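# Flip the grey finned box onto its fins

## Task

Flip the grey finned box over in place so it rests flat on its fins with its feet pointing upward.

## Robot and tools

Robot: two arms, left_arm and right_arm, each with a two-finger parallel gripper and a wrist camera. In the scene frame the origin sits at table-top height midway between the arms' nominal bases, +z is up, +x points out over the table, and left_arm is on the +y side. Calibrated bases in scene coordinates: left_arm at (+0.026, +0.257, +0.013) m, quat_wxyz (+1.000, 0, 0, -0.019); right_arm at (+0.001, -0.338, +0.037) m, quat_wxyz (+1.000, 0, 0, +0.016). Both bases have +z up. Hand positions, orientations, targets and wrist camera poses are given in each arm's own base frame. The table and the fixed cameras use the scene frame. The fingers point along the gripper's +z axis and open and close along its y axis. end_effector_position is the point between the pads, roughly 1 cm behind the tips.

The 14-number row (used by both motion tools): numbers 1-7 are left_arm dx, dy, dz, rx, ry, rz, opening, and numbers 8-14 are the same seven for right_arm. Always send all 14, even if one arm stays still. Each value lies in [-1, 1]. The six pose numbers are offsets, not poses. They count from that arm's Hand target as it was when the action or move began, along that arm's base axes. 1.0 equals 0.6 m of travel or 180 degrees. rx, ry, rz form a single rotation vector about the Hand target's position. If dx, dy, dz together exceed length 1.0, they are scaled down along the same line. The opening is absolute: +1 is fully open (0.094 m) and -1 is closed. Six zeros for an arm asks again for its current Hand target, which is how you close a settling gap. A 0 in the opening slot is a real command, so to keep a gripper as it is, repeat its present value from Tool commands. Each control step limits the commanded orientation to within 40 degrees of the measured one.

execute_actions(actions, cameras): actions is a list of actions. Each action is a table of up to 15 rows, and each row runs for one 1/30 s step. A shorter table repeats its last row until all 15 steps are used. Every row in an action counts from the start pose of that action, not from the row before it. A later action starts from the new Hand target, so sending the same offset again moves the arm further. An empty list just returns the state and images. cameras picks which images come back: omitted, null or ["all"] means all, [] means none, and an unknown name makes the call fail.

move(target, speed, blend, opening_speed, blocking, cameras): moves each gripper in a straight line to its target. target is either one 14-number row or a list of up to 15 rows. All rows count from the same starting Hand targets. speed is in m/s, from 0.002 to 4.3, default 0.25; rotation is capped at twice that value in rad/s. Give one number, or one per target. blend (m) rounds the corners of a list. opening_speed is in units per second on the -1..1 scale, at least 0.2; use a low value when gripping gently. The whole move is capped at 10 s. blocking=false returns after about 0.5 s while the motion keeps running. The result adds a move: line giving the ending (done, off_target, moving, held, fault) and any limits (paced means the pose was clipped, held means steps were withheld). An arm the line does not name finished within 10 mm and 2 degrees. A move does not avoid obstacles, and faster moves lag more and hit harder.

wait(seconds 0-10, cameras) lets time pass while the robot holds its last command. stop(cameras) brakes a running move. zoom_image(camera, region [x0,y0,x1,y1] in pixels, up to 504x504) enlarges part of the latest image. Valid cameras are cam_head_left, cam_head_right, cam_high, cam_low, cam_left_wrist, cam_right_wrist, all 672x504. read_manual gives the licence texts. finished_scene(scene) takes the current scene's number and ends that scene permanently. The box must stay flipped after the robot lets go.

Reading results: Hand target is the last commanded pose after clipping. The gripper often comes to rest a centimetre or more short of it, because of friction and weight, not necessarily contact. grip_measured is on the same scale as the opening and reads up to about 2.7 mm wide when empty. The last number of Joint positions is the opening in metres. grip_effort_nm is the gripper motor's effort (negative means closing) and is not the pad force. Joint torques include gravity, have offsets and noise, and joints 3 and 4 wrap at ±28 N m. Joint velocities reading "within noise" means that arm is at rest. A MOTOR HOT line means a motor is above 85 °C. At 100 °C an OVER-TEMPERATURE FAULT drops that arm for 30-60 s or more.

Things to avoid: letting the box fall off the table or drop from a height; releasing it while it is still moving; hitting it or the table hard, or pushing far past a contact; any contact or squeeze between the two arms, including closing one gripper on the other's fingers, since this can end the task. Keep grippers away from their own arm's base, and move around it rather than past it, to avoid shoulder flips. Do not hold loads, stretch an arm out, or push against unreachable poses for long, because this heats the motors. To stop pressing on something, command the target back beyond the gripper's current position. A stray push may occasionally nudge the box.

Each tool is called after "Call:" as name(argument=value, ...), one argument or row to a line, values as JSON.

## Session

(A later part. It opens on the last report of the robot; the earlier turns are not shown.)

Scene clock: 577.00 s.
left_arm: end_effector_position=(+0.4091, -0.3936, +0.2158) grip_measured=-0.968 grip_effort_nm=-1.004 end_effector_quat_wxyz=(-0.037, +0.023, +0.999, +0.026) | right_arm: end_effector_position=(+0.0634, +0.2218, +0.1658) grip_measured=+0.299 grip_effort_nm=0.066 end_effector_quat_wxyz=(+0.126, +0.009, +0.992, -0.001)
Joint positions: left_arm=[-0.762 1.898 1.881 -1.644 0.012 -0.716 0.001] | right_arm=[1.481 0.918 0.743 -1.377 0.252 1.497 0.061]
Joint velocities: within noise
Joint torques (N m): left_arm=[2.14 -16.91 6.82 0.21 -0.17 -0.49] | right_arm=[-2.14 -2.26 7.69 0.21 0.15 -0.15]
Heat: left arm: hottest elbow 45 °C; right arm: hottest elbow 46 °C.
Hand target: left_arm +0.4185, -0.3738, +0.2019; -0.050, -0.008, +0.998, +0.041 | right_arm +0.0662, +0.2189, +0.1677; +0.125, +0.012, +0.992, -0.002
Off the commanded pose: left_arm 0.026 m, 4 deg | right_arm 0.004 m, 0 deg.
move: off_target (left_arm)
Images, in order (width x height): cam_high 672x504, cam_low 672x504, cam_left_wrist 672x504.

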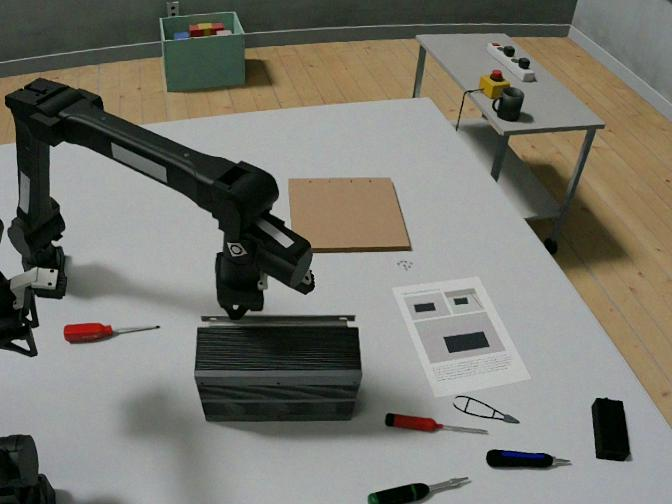

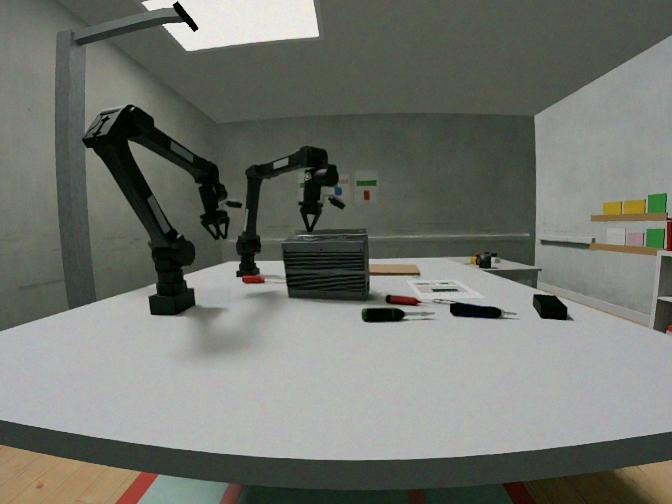

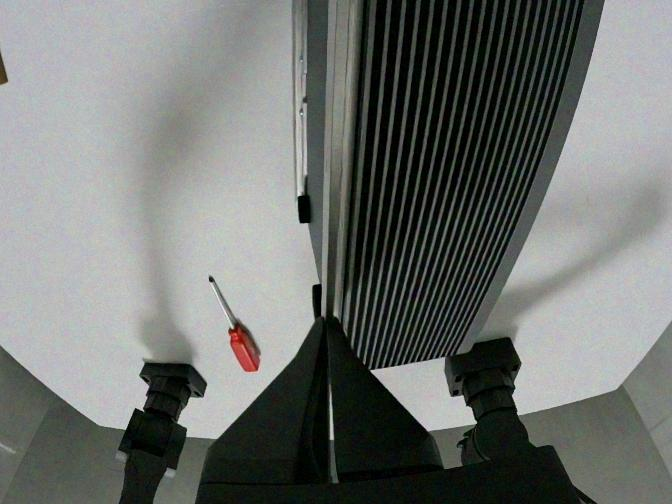

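Call:
move(
  target=[
    [-0.016,-0.033,0.02,0,0,0,-1, 0,0,0,0,0,0,0.3],
    [-0.016,-0.033,0.02,0,0,0,-0.3, 0,0,0,0,0,0,0.3],
    [-0.016,-0.04,0.17,0,0,0,-0.3, 0,0,0,0,0,0,0.3],
    [-0.1,0.45,0.2,0,0,0,-0.3, 0,0,0,0,0,0,0.3],
  ],
  speed=[0.05,0.05,0.1,0.25],
  opening_speed=0.6,
)

Call:
zoom_image(
  camera="cam_head_left",
  region=[300, 180, 480, 360],
)

Call:
zoom_image(
  camera="cam_low",
  region=[220, 190, 410, 310],
)

Scene clock: 600.50 s.
left_arm: end_effector_position=(+0.3613, -0.1068, +0.3201) grip_measured=-0.303 grip_effort_nm=0.159 end_effector_quat_wxyz=(+0.024, -0.011, +1.000, +0.015) | right_arm: end_effector_position=(+0.0634, +0.2218, +0.1658) grip_measured=+0.299 grip_effort_nm=0.071 end_effector_quat_wxyz=(+0.126, +0.009, +0.992, -0.001)
Joint positions: left_arm=[-0.306 1.309 1.445 -1.671 -0.043 -0.327 0.033] | right_arm=[1.481 0.918 0.743 -1.377 0.252 1.497 0.061]
Joint velocities: within noise
Joint torques (N m): left_arm=[-0.5 -8.64 8.75 0.43 -0.09 -0.04] | right_arm=[-2.61 -2.55 7.79 0.14 0.14 -0.14]
Heat: left arm: hottest elbow 44 °C; right arm: hottest elbow 45 °C.
Hand target: left_arm +0.3584, -0.1038, +0.3218; -0.050, -0.008, +0.998, +0.041 | right_arm +0.0662, +0.2189, +0.1677; +0.125, +0.012, +0.992, -0.002
Off the commanded pose: left_arm 0.005 m, 9 deg | right_arm 0.004 m, 0 deg.
joint sent to its limit (left arm) — joint 4 (wrist pitch), lower limit. The joint targets are off in orientation, not in position.
move: off_target (left_arm); target 2's new opening was sent with left_arm's hand 0.003 m and 4 deg from that target

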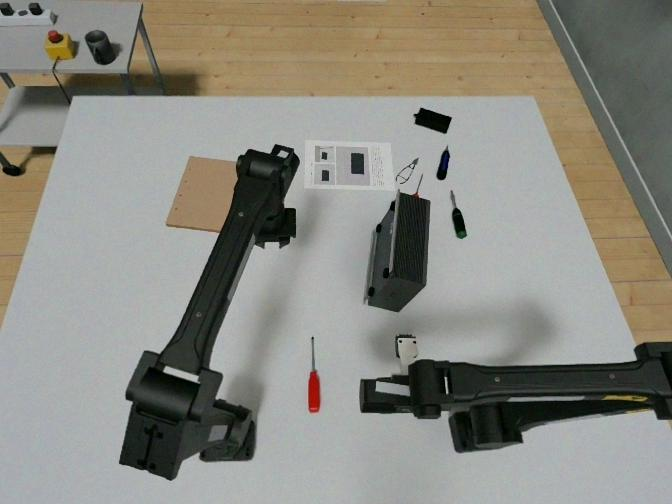

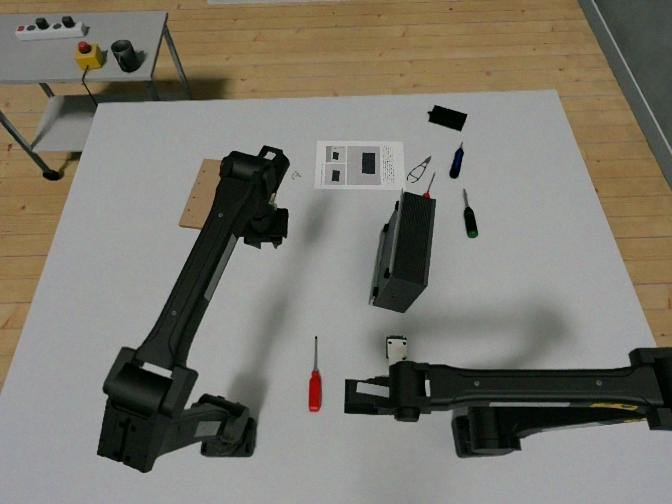

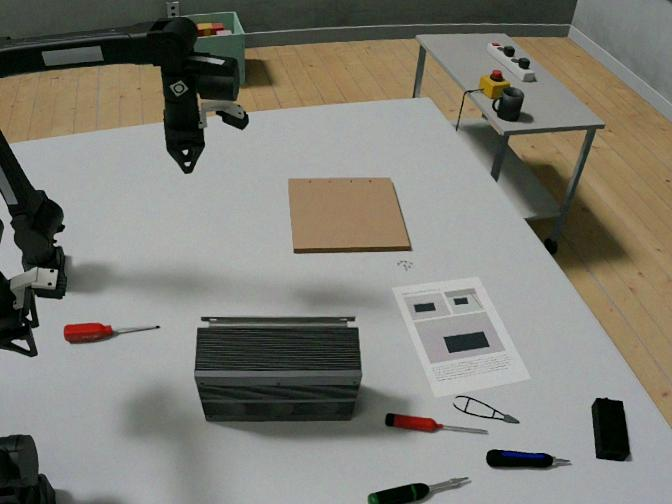

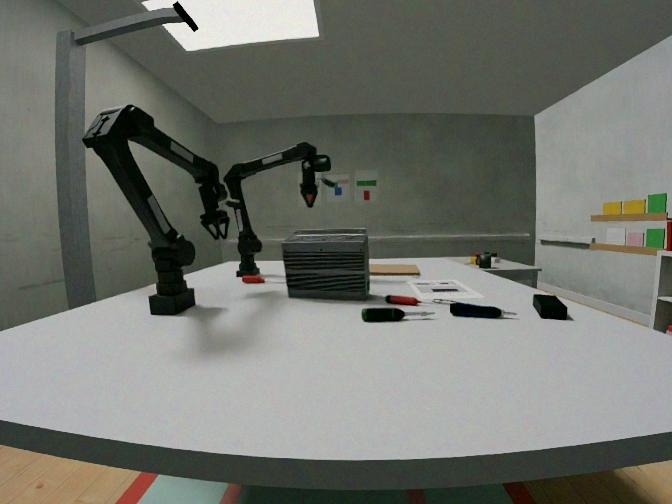

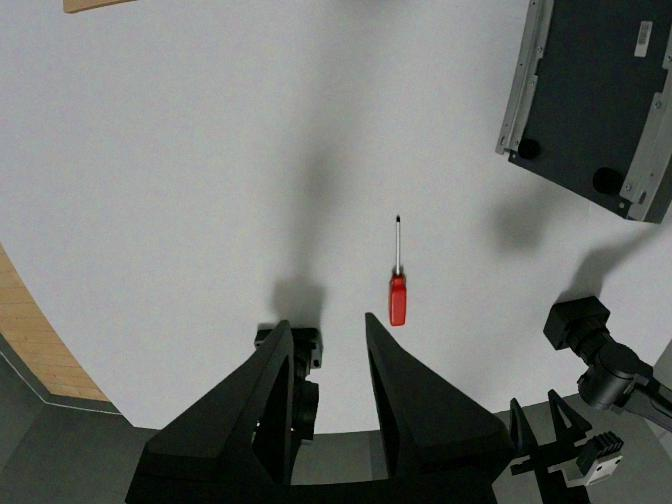

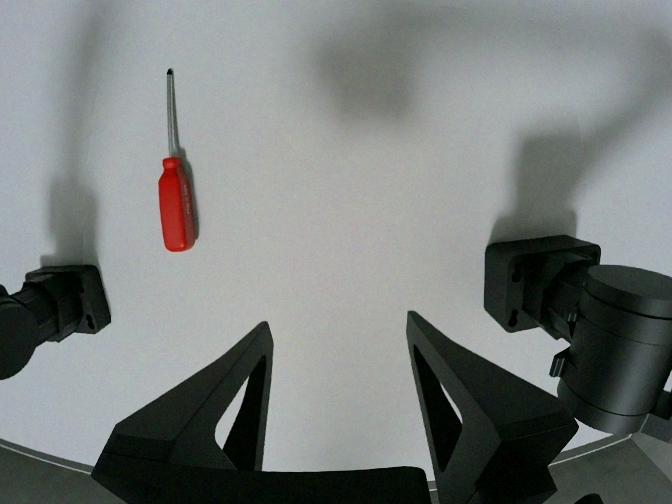

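Scaled by 2.800.

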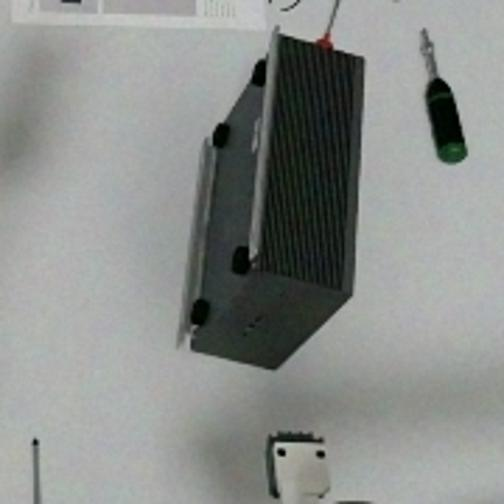

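Scaled by 2.653.

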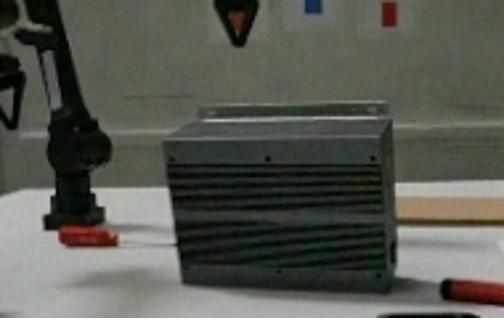

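Call:
move(
  target=[
    [0,0.2,0,0,0,0,-0.3, 0.357,-0.398,0.055,0.063,0.063,-0.497,0.9],
    [0,0.2,0,0,0,0,-0.3, 0.707,-0.38,-0.0,0.063,0.063,-0.497,0.9],
    [0,0.2,0,0,0,0,-0.3, 0.707,-0.38,-0.24,0.063,0.063,-0.497,0.9],
  ],
  speed=0.18,
)

Call:
zoom_image(
  camera="cam_head_left",
  region=[300, 150, 480, 330],
)

Scene clock: 650.13 s.
left_arm: end_effector_position=(+0.3634, +0.0124, +0.3177) grip_measured=-0.303 grip_effort_nm=0.164 end_effector_quat_wxyz=(+0.016, -0.007, +0.999, +0.039) | right_arm: end_effector_position=(+0.4853, -0.0163, +0.0239) grip_measured=+0.899 grip_effort_nm=0.061 end_effector_quat_wxyz=(-0.007, +0.716, +0.698, -0.007)
Joint positions: left_arm=[-0.001 1.277 1.409 -1.671 -0.078 -0.014 0.033] | right_arm=[-0.033 1.8 1.205 -0.996 -0.001 1.565 0.089]
Joint velocities: within noise
Joint torques (N m): left_arm=[0.03 -8.7 8.75 0.39 -0.09 -0.07] | right_arm=[1.08 -13.98 6.8 0.9 -0.06 0.05]
Heat: left arm: hottest elbow 43 °C; right arm: hottest elbow 46 °C.
Hand target: left_arm +0.3584, +0.0162, +0.3218; -0.050, -0.008, +0.998, +0.041 | right_arm +0.4904, -0.0091, +0.0236; -0.004, +0.715, +0.699, -0.002
Off the commanded pose: left_arm 0.008 m, 8 deg | right_arm 0.009 m, 1 deg.
joint sent to its limit (left arm) — joint 4 (wrist pitch), lower limit. The joint targets are off in orientation, not in position.
move: off_target (left_arm)

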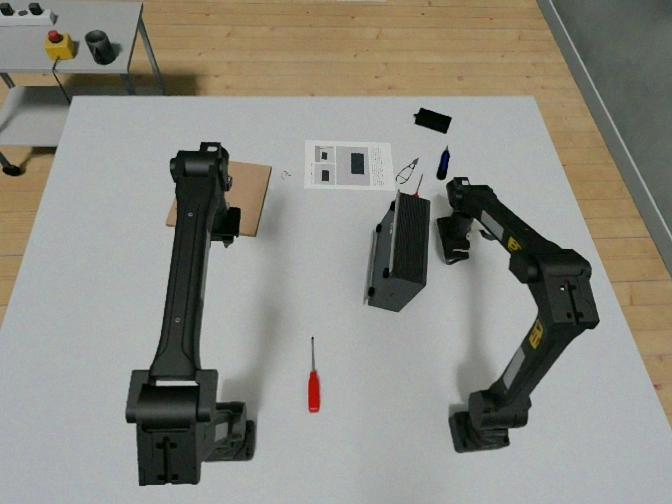

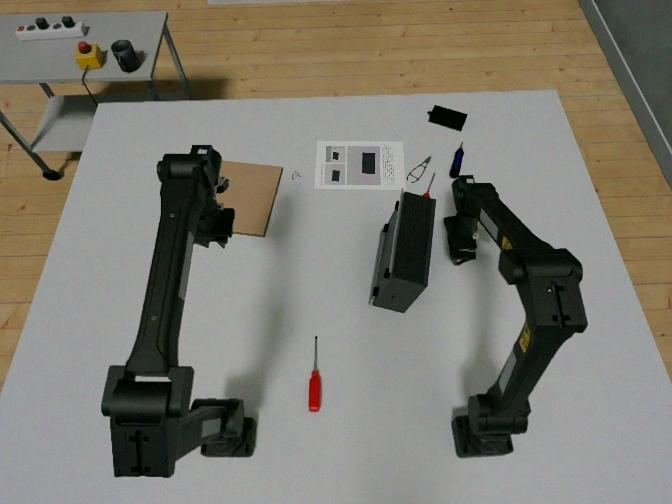

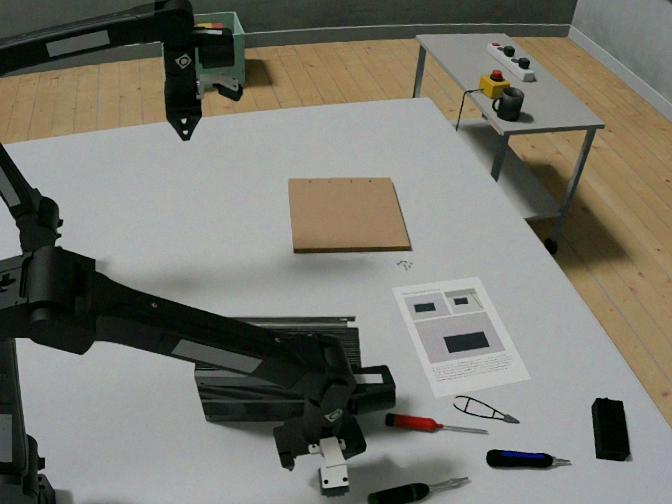

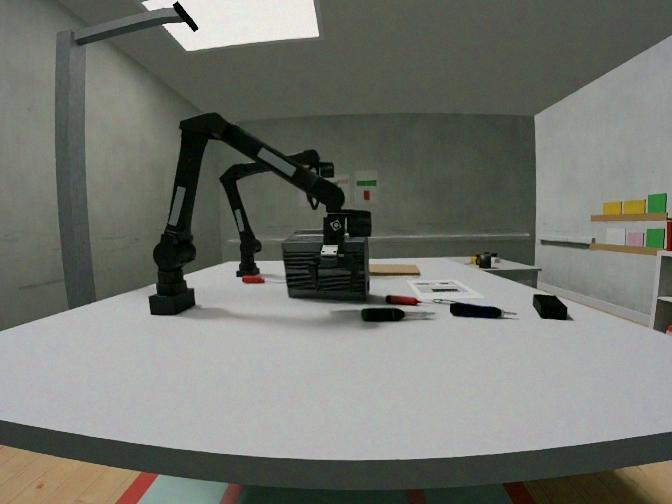

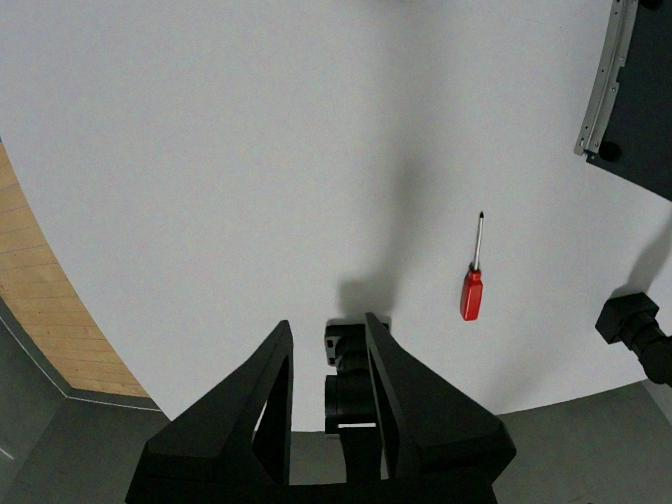

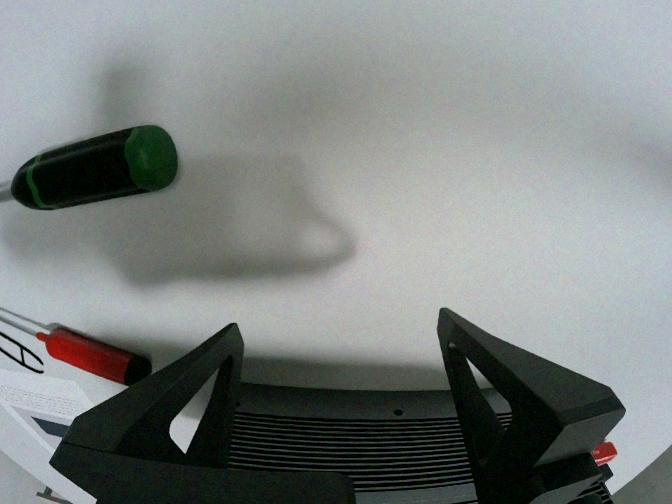

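Scaled by 2.800.

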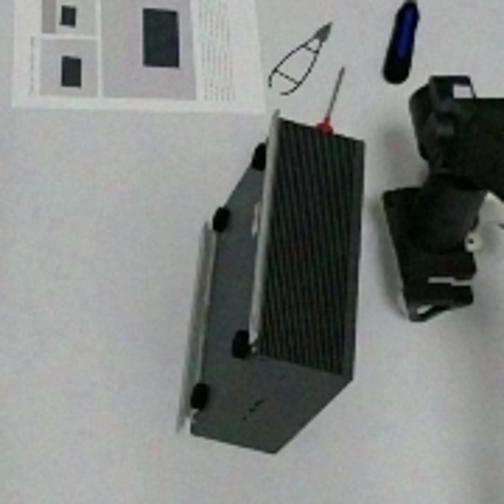

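Call:
move(
  target=[
    [0,0,0,0,0,0,-0.3, -0.025,0.13,-0.008,0,0,0,0.9],
    [0,0,0,0,0,0,-0.3, -0.025,0.50,-0.008,0,0,0.01,0.9],
  ],
  speed=0.08,
)

Call:
zoom_image(
  camera="cam_high",
  region=[100, 200, 400, 420],
)

Scene clock: 669.43 s.
left_arm: end_effector_position=(+0.3634, +0.0124, +0.3177) grip_measured=-0.303 grip_effort_nm=0.164 end_effector_quat_wxyz=(+0.016, -0.007, +0.999, +0.039) | right_arm: end_effector_position=(+0.4730, +0.2525, +0.0156) grip_measured=+0.899 grip_effort_nm=0.061 end_effector_quat_wxyz=(-0.006, +0.710, +0.704, -0.014)
Joint positions: left_arm=[-0.001 1.277 1.409 -1.671 -0.078 -0.014 0.033] | right_arm=[0.49 1.929 1.378 -1.05 -0.003 2.068 0.089]
Joint velocities: within noise
Joint torques (N m): left_arm=[-0.03 -8.53 8.73 0.39 -0.1 -0.07] | right_arm=[3.31 -14.45 10.14 0.39 -0.39 0.18]
Heat: left arm: hottest elbow 44 °C; right arm: hottest elbow 46 °C.
Hand target: left_arm +0.3584, +0.0162, +0.3218; -0.050, -0.008, +0.998, +0.041 | right_arm +0.4752, +0.2909, +0.0188; -0.004, +0.704, +0.710, -0.002
Off the commanded pose: left_arm 0.007 m, 8 deg | right_arm 0.039 m, 2 deg.
joint sent to its limit (left arm) — joint 4 (wrist pitch), lower limit. The joint targets are off in orientation, not in position.
joint sent to its limit (right arm) — joint 6 (wrist roll), upper limit. The joint targets still meet the commanded pose.
move: off_target (left_arm, right_arm)

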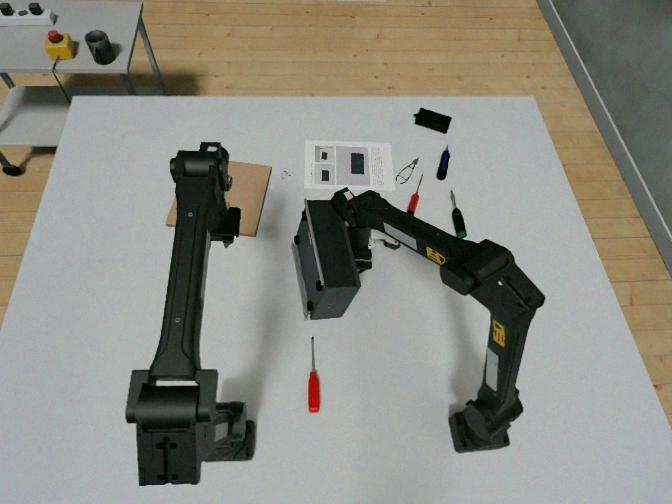

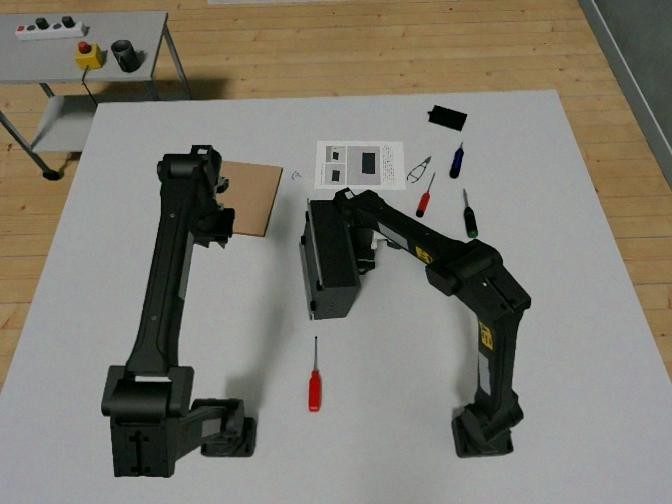

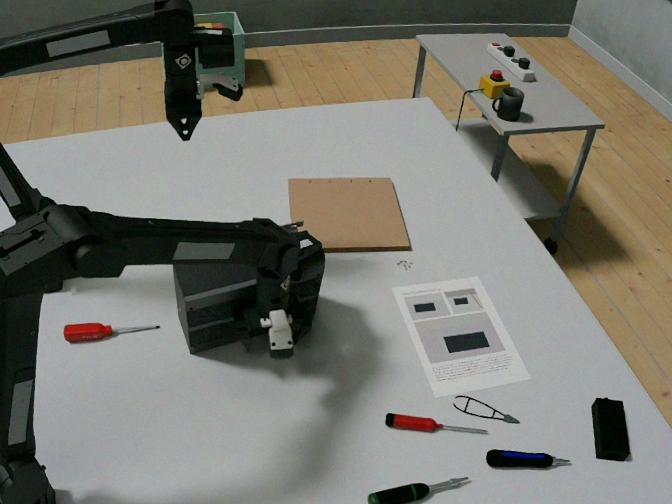

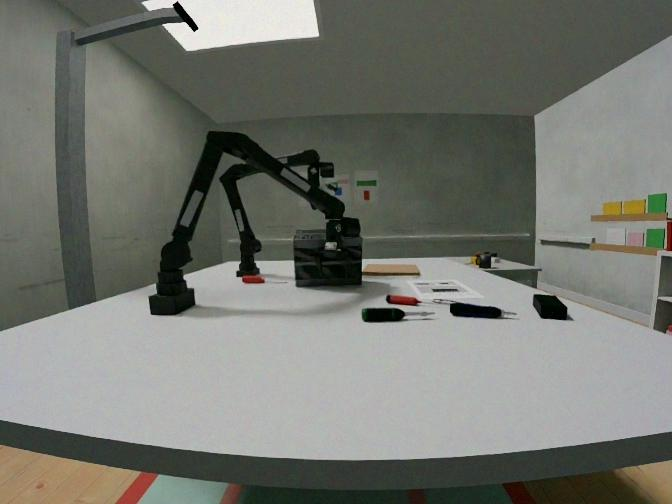

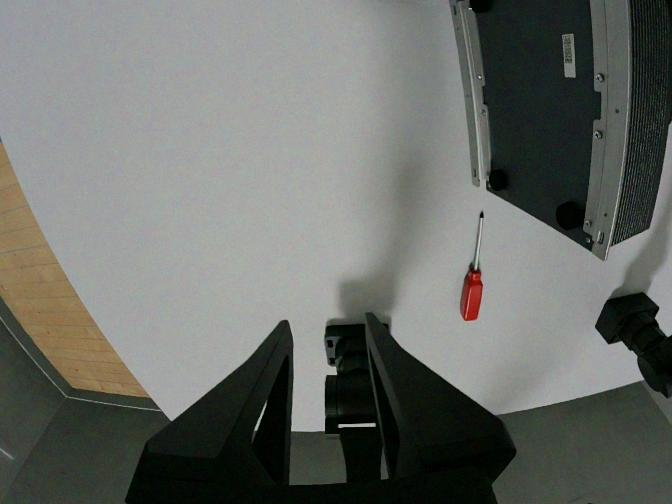

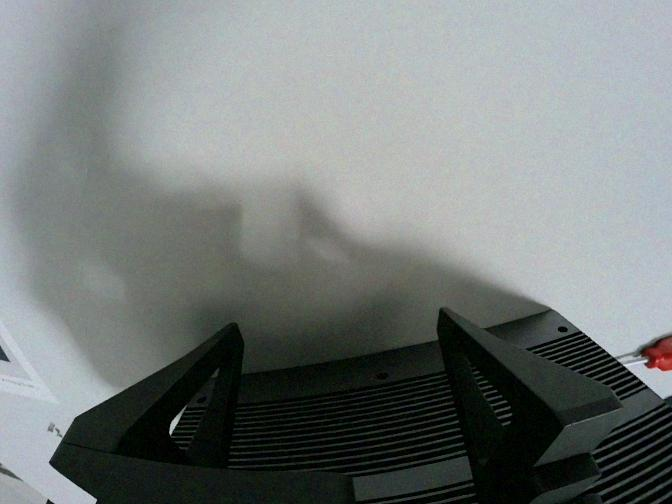

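Scaled by 1.680.

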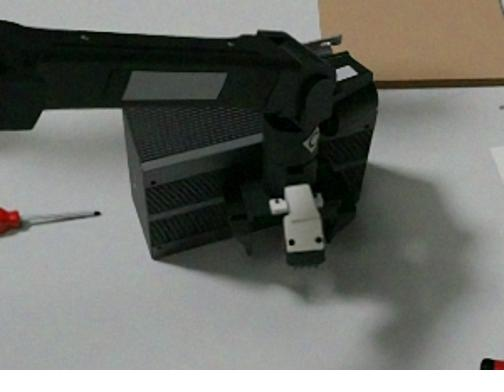

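Call:
move(
  target=[
    [0,0,0,0,0,0,-0.3, -0.018,-0.12,0.0,0,0,0.03,-0.9],
    [0,0,0,0,0,0,-0.3, -0.018,0.09,0.0,0,0,0.04,-0.9],
  ],
  speed=0.08,
  opening_speed=1.5,
  cameras=["cam_head_left","cam_high","cam_right_wrist"],
)

Call:
zoom_image(
  camera="cam_head_left",
  region=[240, 170, 420, 350],
)

Scene clock: 689.43 s.
left_arm: end_effector_position=(+0.3634, +0.0124, +0.3177) grip_measured=-0.303 grip_effort_nm=0.159 end_effector_quat_wxyz=(+0.016, -0.007, +0.999, +0.039) | right_arm: end_effector_position=(+0.4640, +0.3062, +0.0134) grip_measured=-0.899 grip_effort_nm=-0.090 end_effector_quat_wxyz=(-0.006, +0.672, +0.741, -0.017)
Joint positions: left_arm=[-0.001 1.277 1.409 -1.671 -0.078 -0.014 0.033] | right_arm=[0.583 1.979 1.452 -1.079 -0.003 2.056 0.005]
Joint velocities: within noise
Joint torques (N m): left_arm=[0.15 -8.76 8.76 0.4 -0.09 -0.08] | right_arm=[4.19 -14.74 10.62 0.38 -0.16 0.11]
Heat: left arm: hottest elbow 45 °C; right arm: hottest elbow 46 °C.
Hand target: left_arm +0.3584, +0.0162, +0.3218; -0.050, -0.008, +0.998, +0.041 | right_arm +0.4646, +0.3449, +0.0188; -0.003, +0.658, +0.753, -0.002
Off the commanded pose: left_arm 0.007 m, 8 deg | right_arm 0.039 m, 3 deg.
joint sent to its limit (left arm) — joint 4 (wrist pitch), lower limit. The joint targets are off in orientation, not in position.
move: off_target (left_arm, right_arm)
Images, in order (width x height): cam_head_left 672x504, cam_high 672x504, cam_right_wrist 672x504.

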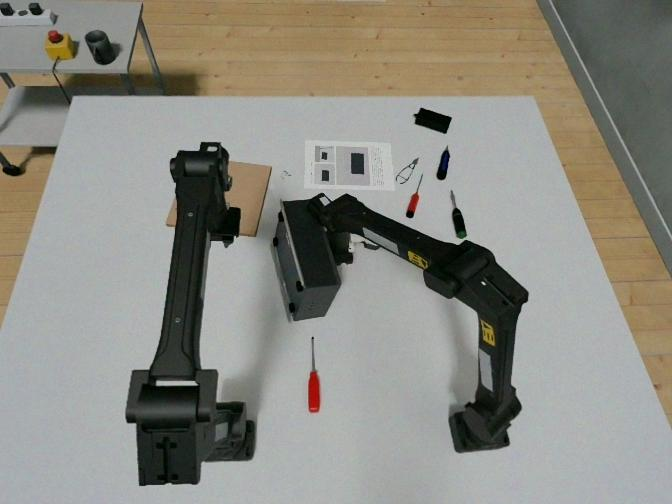

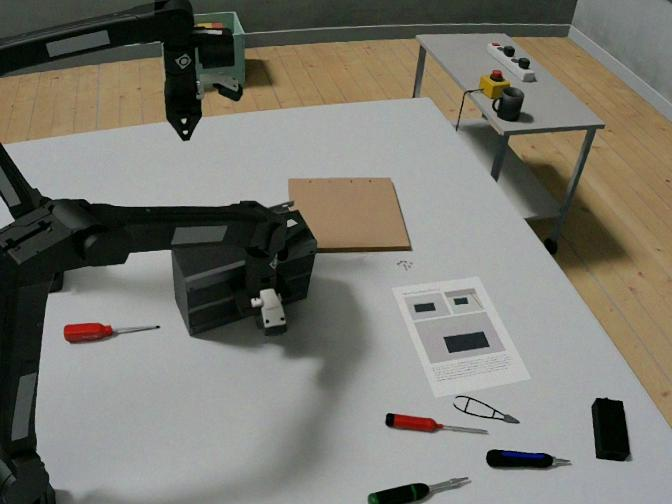

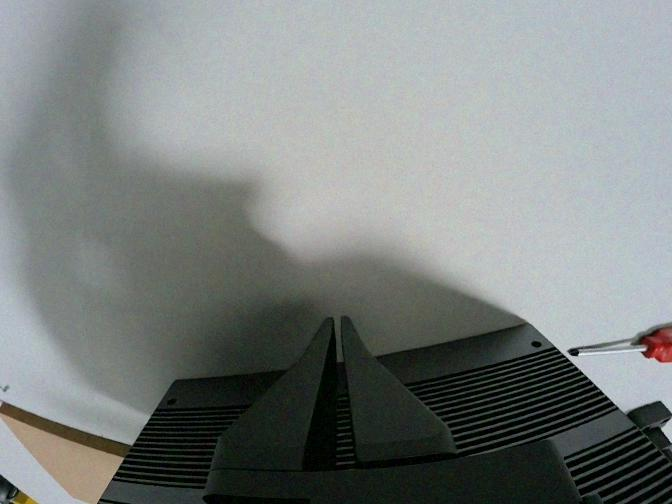

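Scaled by 2.800.

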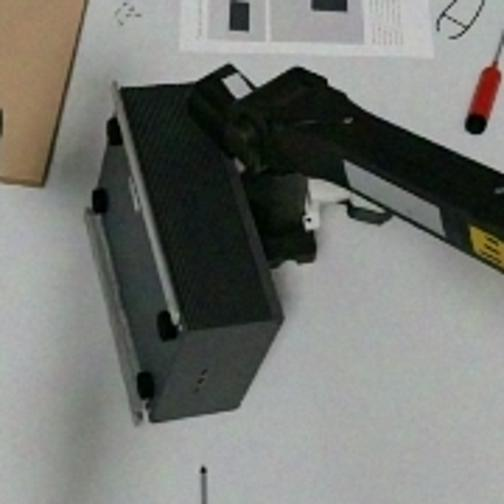

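Call:
move(
  target=[
    [0,0,0,0,0,0,-0.3, 0,-0.12,0.0,0,0,0,-0.9],
    [0,0,0,0,0,0,-0.3, -0.09,-0.12,0.0,0,0,0.04,-0.9],
    [0,0,0,0,0,0,-0.3, -0.09,0.1,0.0,0,0,0.05,-0.9],
  ],
  speed=0.08,
  cameras=["cam_head_left","cam_high","cam_right_wrist"],
)

Call:
zoom_image(
  camera="cam_head_left",
  region=[240, 170, 420, 350],
)

Scene clock: 706.37 s.
left_arm: end_effector_position=(+0.3634, +0.0124, +0.3177) grip_measured=-0.303 grip_effort_nm=0.164 end_effector_quat_wxyz=(+0.016, -0.007, +0.999, +0.039) | right_arm: end_effector_position=(+0.4119, +0.3693, +0.0168) grip_measured=-0.899 grip_effort_nm=-0.090 end_effector_quat_wxyz=(-0.004, +0.612, +0.791, -0.016)
Joint positions: left_arm=[-0.001 1.277 1.409 -1.671 -0.078 -0.014 0.033] | right_arm=[0.731 1.967 1.443 -1.079 -0.003 2.047 0.005]
Joint velocities: within noise
Joint torques (N m): left_arm=[0.15 -8.82 8.72 0.35 -0.09 -0.08] | right_arm=[2.37 -15.09 10.76 0.47 -0.11 0]
Heat: left arm: hottest elbow 45 °C; right arm: hottest elbow 48 °C.
Hand target: left_arm +0.3584, +0.0162, +0.3218; -0.050, -0.008, +0.998, +0.041 | right_arm +0.4105, +0.4051, +0.0189; -0.003, +0.597, +0.802, -0.002
Off the commanded pose: left_arm 0.007 m, 8 deg | right_arm 0.036 m, 3 deg.
joint sent to its limit (left arm) — joint 4 (wrist pitch), lower limit. The joint targets are off in orientation, not in position.
move: off_target (left_arm, right_arm)
Images, in order (width x height): cam_head_left 672x504, cam_high 672x504, cam_right_wrist 672x504.

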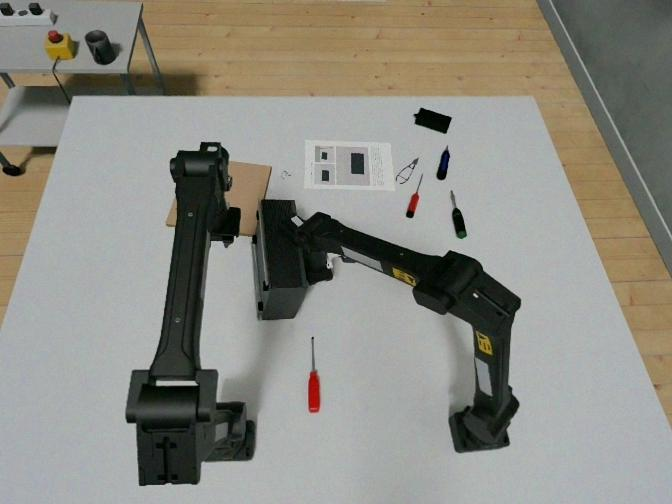

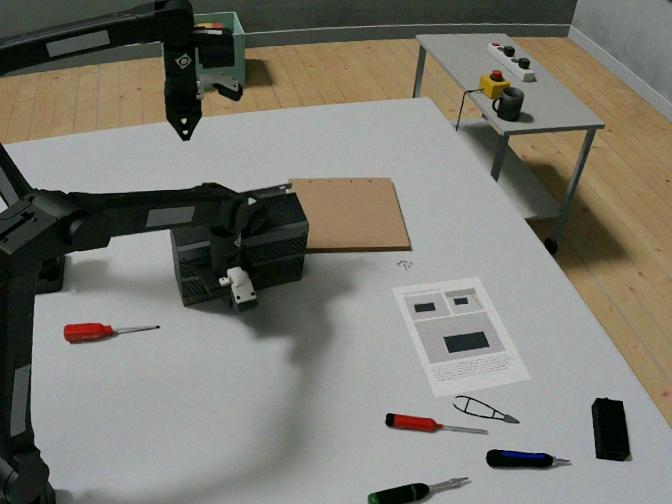

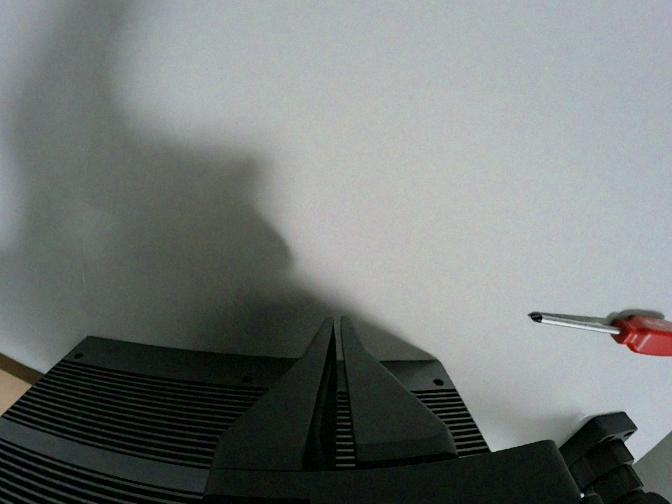

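Scaled by 2.800.

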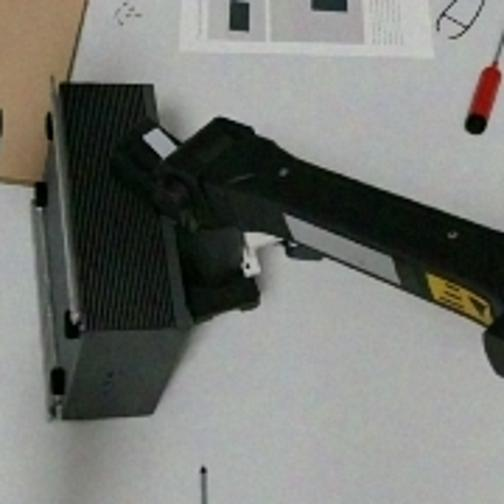

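Call:
move(
  target=[
    [0,0,0,0,0,0,0.0, 0,-0.25,0.02,0,0,0,-0.9],
    [0,0,0.0,0,0,0,0.0, 0,-0.55,0.2,0,0,-0.1,-0.9],
    [0,0,0.0,0,0,0,0.0, -0.05,-0.85,0.25,0,0,-0.15,-0.9],
  ],
  speed=0.2,
  cameras=["cam_head_left","cam_high","cam_low"],
)

Call:
zoom_image(
  camera="cam_head_left",
  region=[220, 170, 400, 350],
)

Call:
zoom_image(
  camera="cam_low",
  region=[220, 190, 410, 310],
)

Scene clock: 721.70 s.
left_arm: end_effector_position=(+0.3634, +0.0124, +0.3177) grip_measured=-0.003 grip_effort_nm=0.164 end_effector_quat_wxyz=(+0.016, -0.007, +0.999, +0.039) | right_arm: end_effector_position=(+0.3729, -0.0988, +0.1557) grip_measured=-0.899 grip_effort_nm=-0.090 end_effector_quat_wxyz=(-0.015, +0.768, +0.641, -0.010)
Joint positions: left_arm=[-0.001 1.277 1.409 -1.671 -0.078 -0.014 0.047] | right_arm=[-0.258 1.414 1.112 -1.303 -0.001 1.492 0.005]
Joint velocities: within noise
Joint torques (N m): left_arm=[0.09 -8.64 8.73 0.36 -0.1 -0.08] | right_arm=[-1.44 -9.7 9.74 -0.01 0.03 -0.18]
Heat: left arm: hottest elbow 45 °C; right arm: hottest elbow 50 °C.
Hand target: left_arm +0.3584, +0.0162, +0.3218; -0.050, -0.008, +0.998, +0.041 | right_arm +0.3805, -0.1050, +0.1690; -0.004, +0.768, +0.641, -0.001
Off the commanded pose: left_arm 0.007 m, 8 deg | right_arm 0.016 m, 2 deg.
joint sent to its limit (left arm) — joint 4 (wrist pitch), lower limit. The joint targets are off in orientation, not in position.
move: off_target (left_arm, right_arm)
Images, in order (width x height): cam_head_left 672x504, cam_high 672x504, cam_low 672x504.

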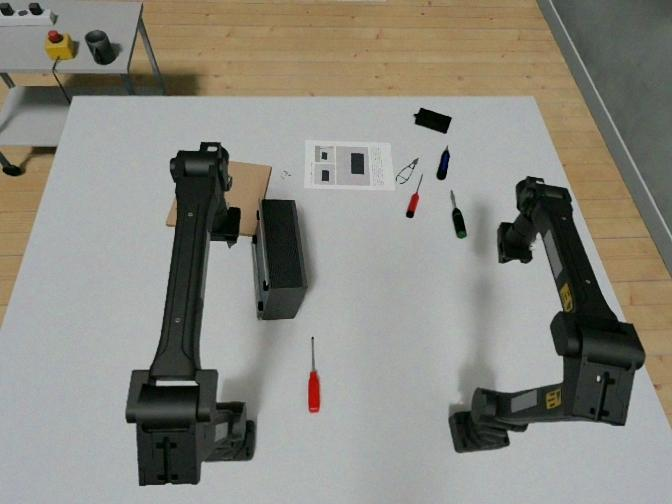

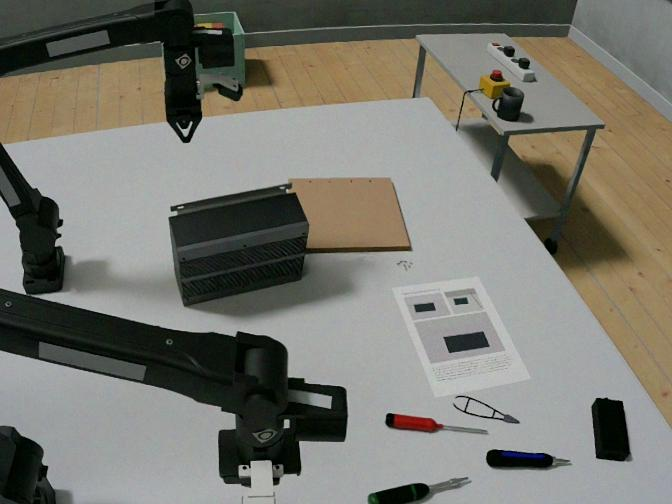

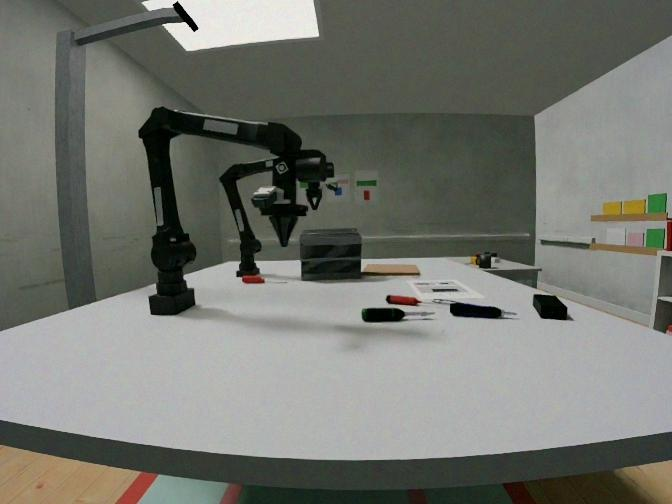

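Scaled by 2.800.

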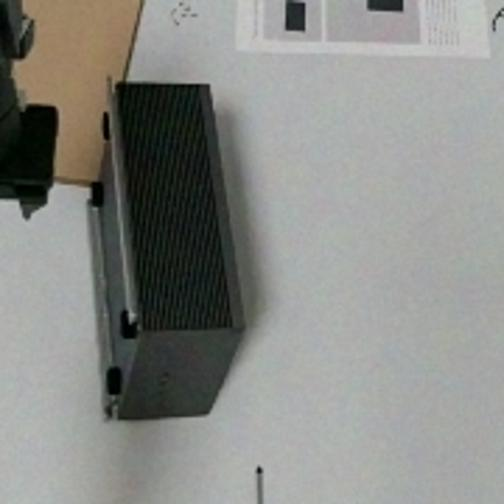

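Scaled by 2.653.

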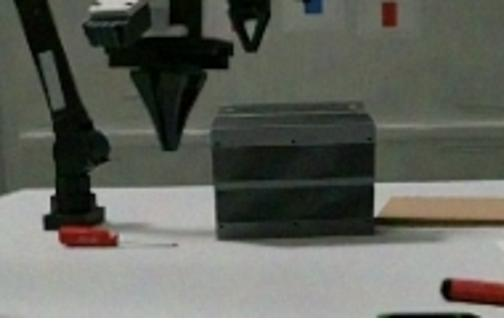

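Call:
move(
  target=[
    [-0.264,-0.11,0.0,-0.017,-0.532,-0.025,0.0, 0,0,0.02,0,0,0,-0.9],
    [-0.2,-0.218,-0.17,-0.017,-0.532,-0.025,0.0, 0,0,0.02,0,0,0,-0.9],
  ],
  speed=0.25,
  cameras=["cam_head_left","cam_high","cam_low","cam_left_wrist"],
)

Call:
zoom_image(
  camera="cam_low",
  region=[220, 190, 410, 310],
)

Scene clock: 754.90 s.
left_arm: end_effector_position=(+0.2368, -0.1159, +0.2210) grip_measured=-0.003 grip_effort_nm=0.159 end_effector_quat_wxyz=(+0.707, +0.000, +0.708, -0.007) | right_arm: end_effector_position=(+0.3681, -0.0976, +0.1604) grip_measured=-0.899 grip_effort_nm=-0.081 end_effector_quat_wxyz=(-0.023, +0.767, +0.641, -0.016)
Joint positions: left_arm=[-1.05 0.35 0.078 0.269 -1.041 -0.013 0.047] | right_arm=[-0.258 1.411 1.12 -1.336 -0.001 1.491 0.005]
Joint velocities: within noise
Joint torques (N m): left_arm=[0.09 4.19 9.51 2.63 0.12 -0.07] | right_arm=[-1.79 -10.29 10.8 -0.02 0.03 -0.11]
Heat: left arm: hottest elbow 45 °C; right arm: hottest elbow 52 °C.
Hand target: left_arm +0.2384, -0.1146, +0.2199; +0.707, +0.001, +0.707, +0.000 | right_arm +0.3805, -0.1050, +0.1810; -0.004, +0.768, +0.641, -0.002
Off the commanded pose: left_arm 0.002 m, 1 deg | right_arm 0.025 m, 3 deg.
move: off_target (right_arm)
Images, in order (width x height): cam_head_left 672x504, cam_high 672x504, cam_low 672x504, cam_left_wrist 672x504.

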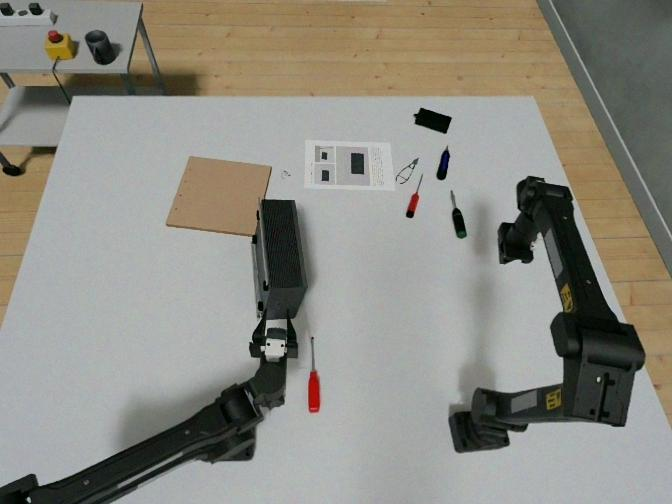

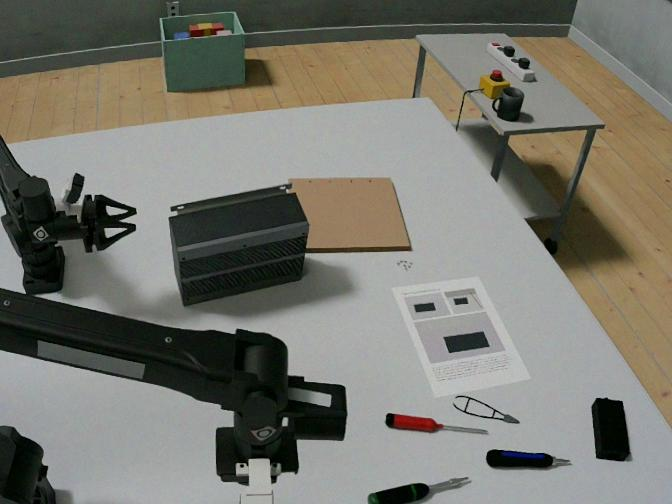

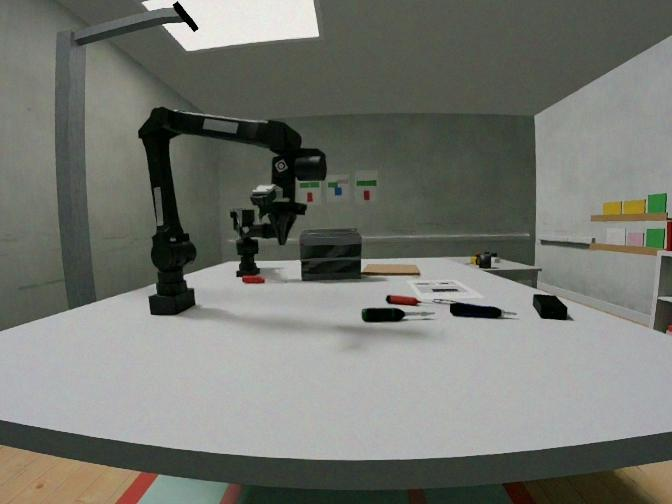

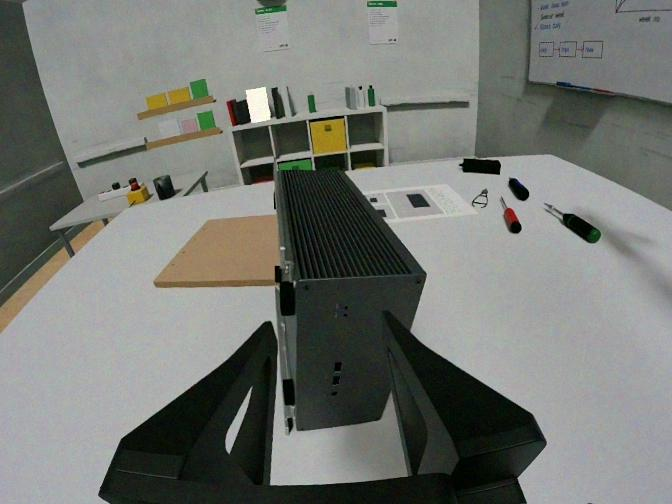

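Scaled by 2.653.

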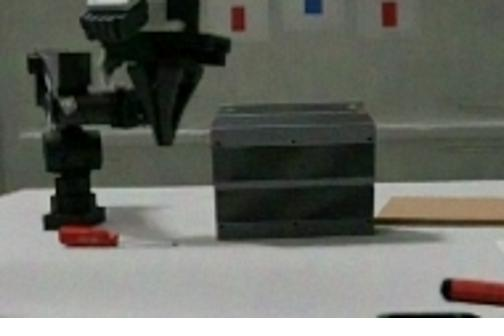

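Call:
zoom_image(
  camera="cam_left_wrist",
  region=[230, 220, 440, 440],
)

Scaled by 2.291 from the camera's 672x504 image, which has a finer 960x720 frame.

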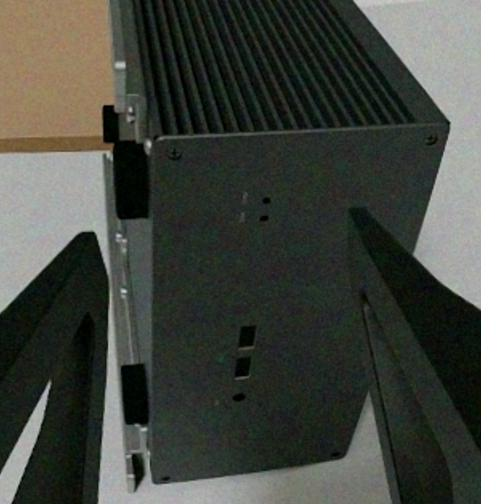

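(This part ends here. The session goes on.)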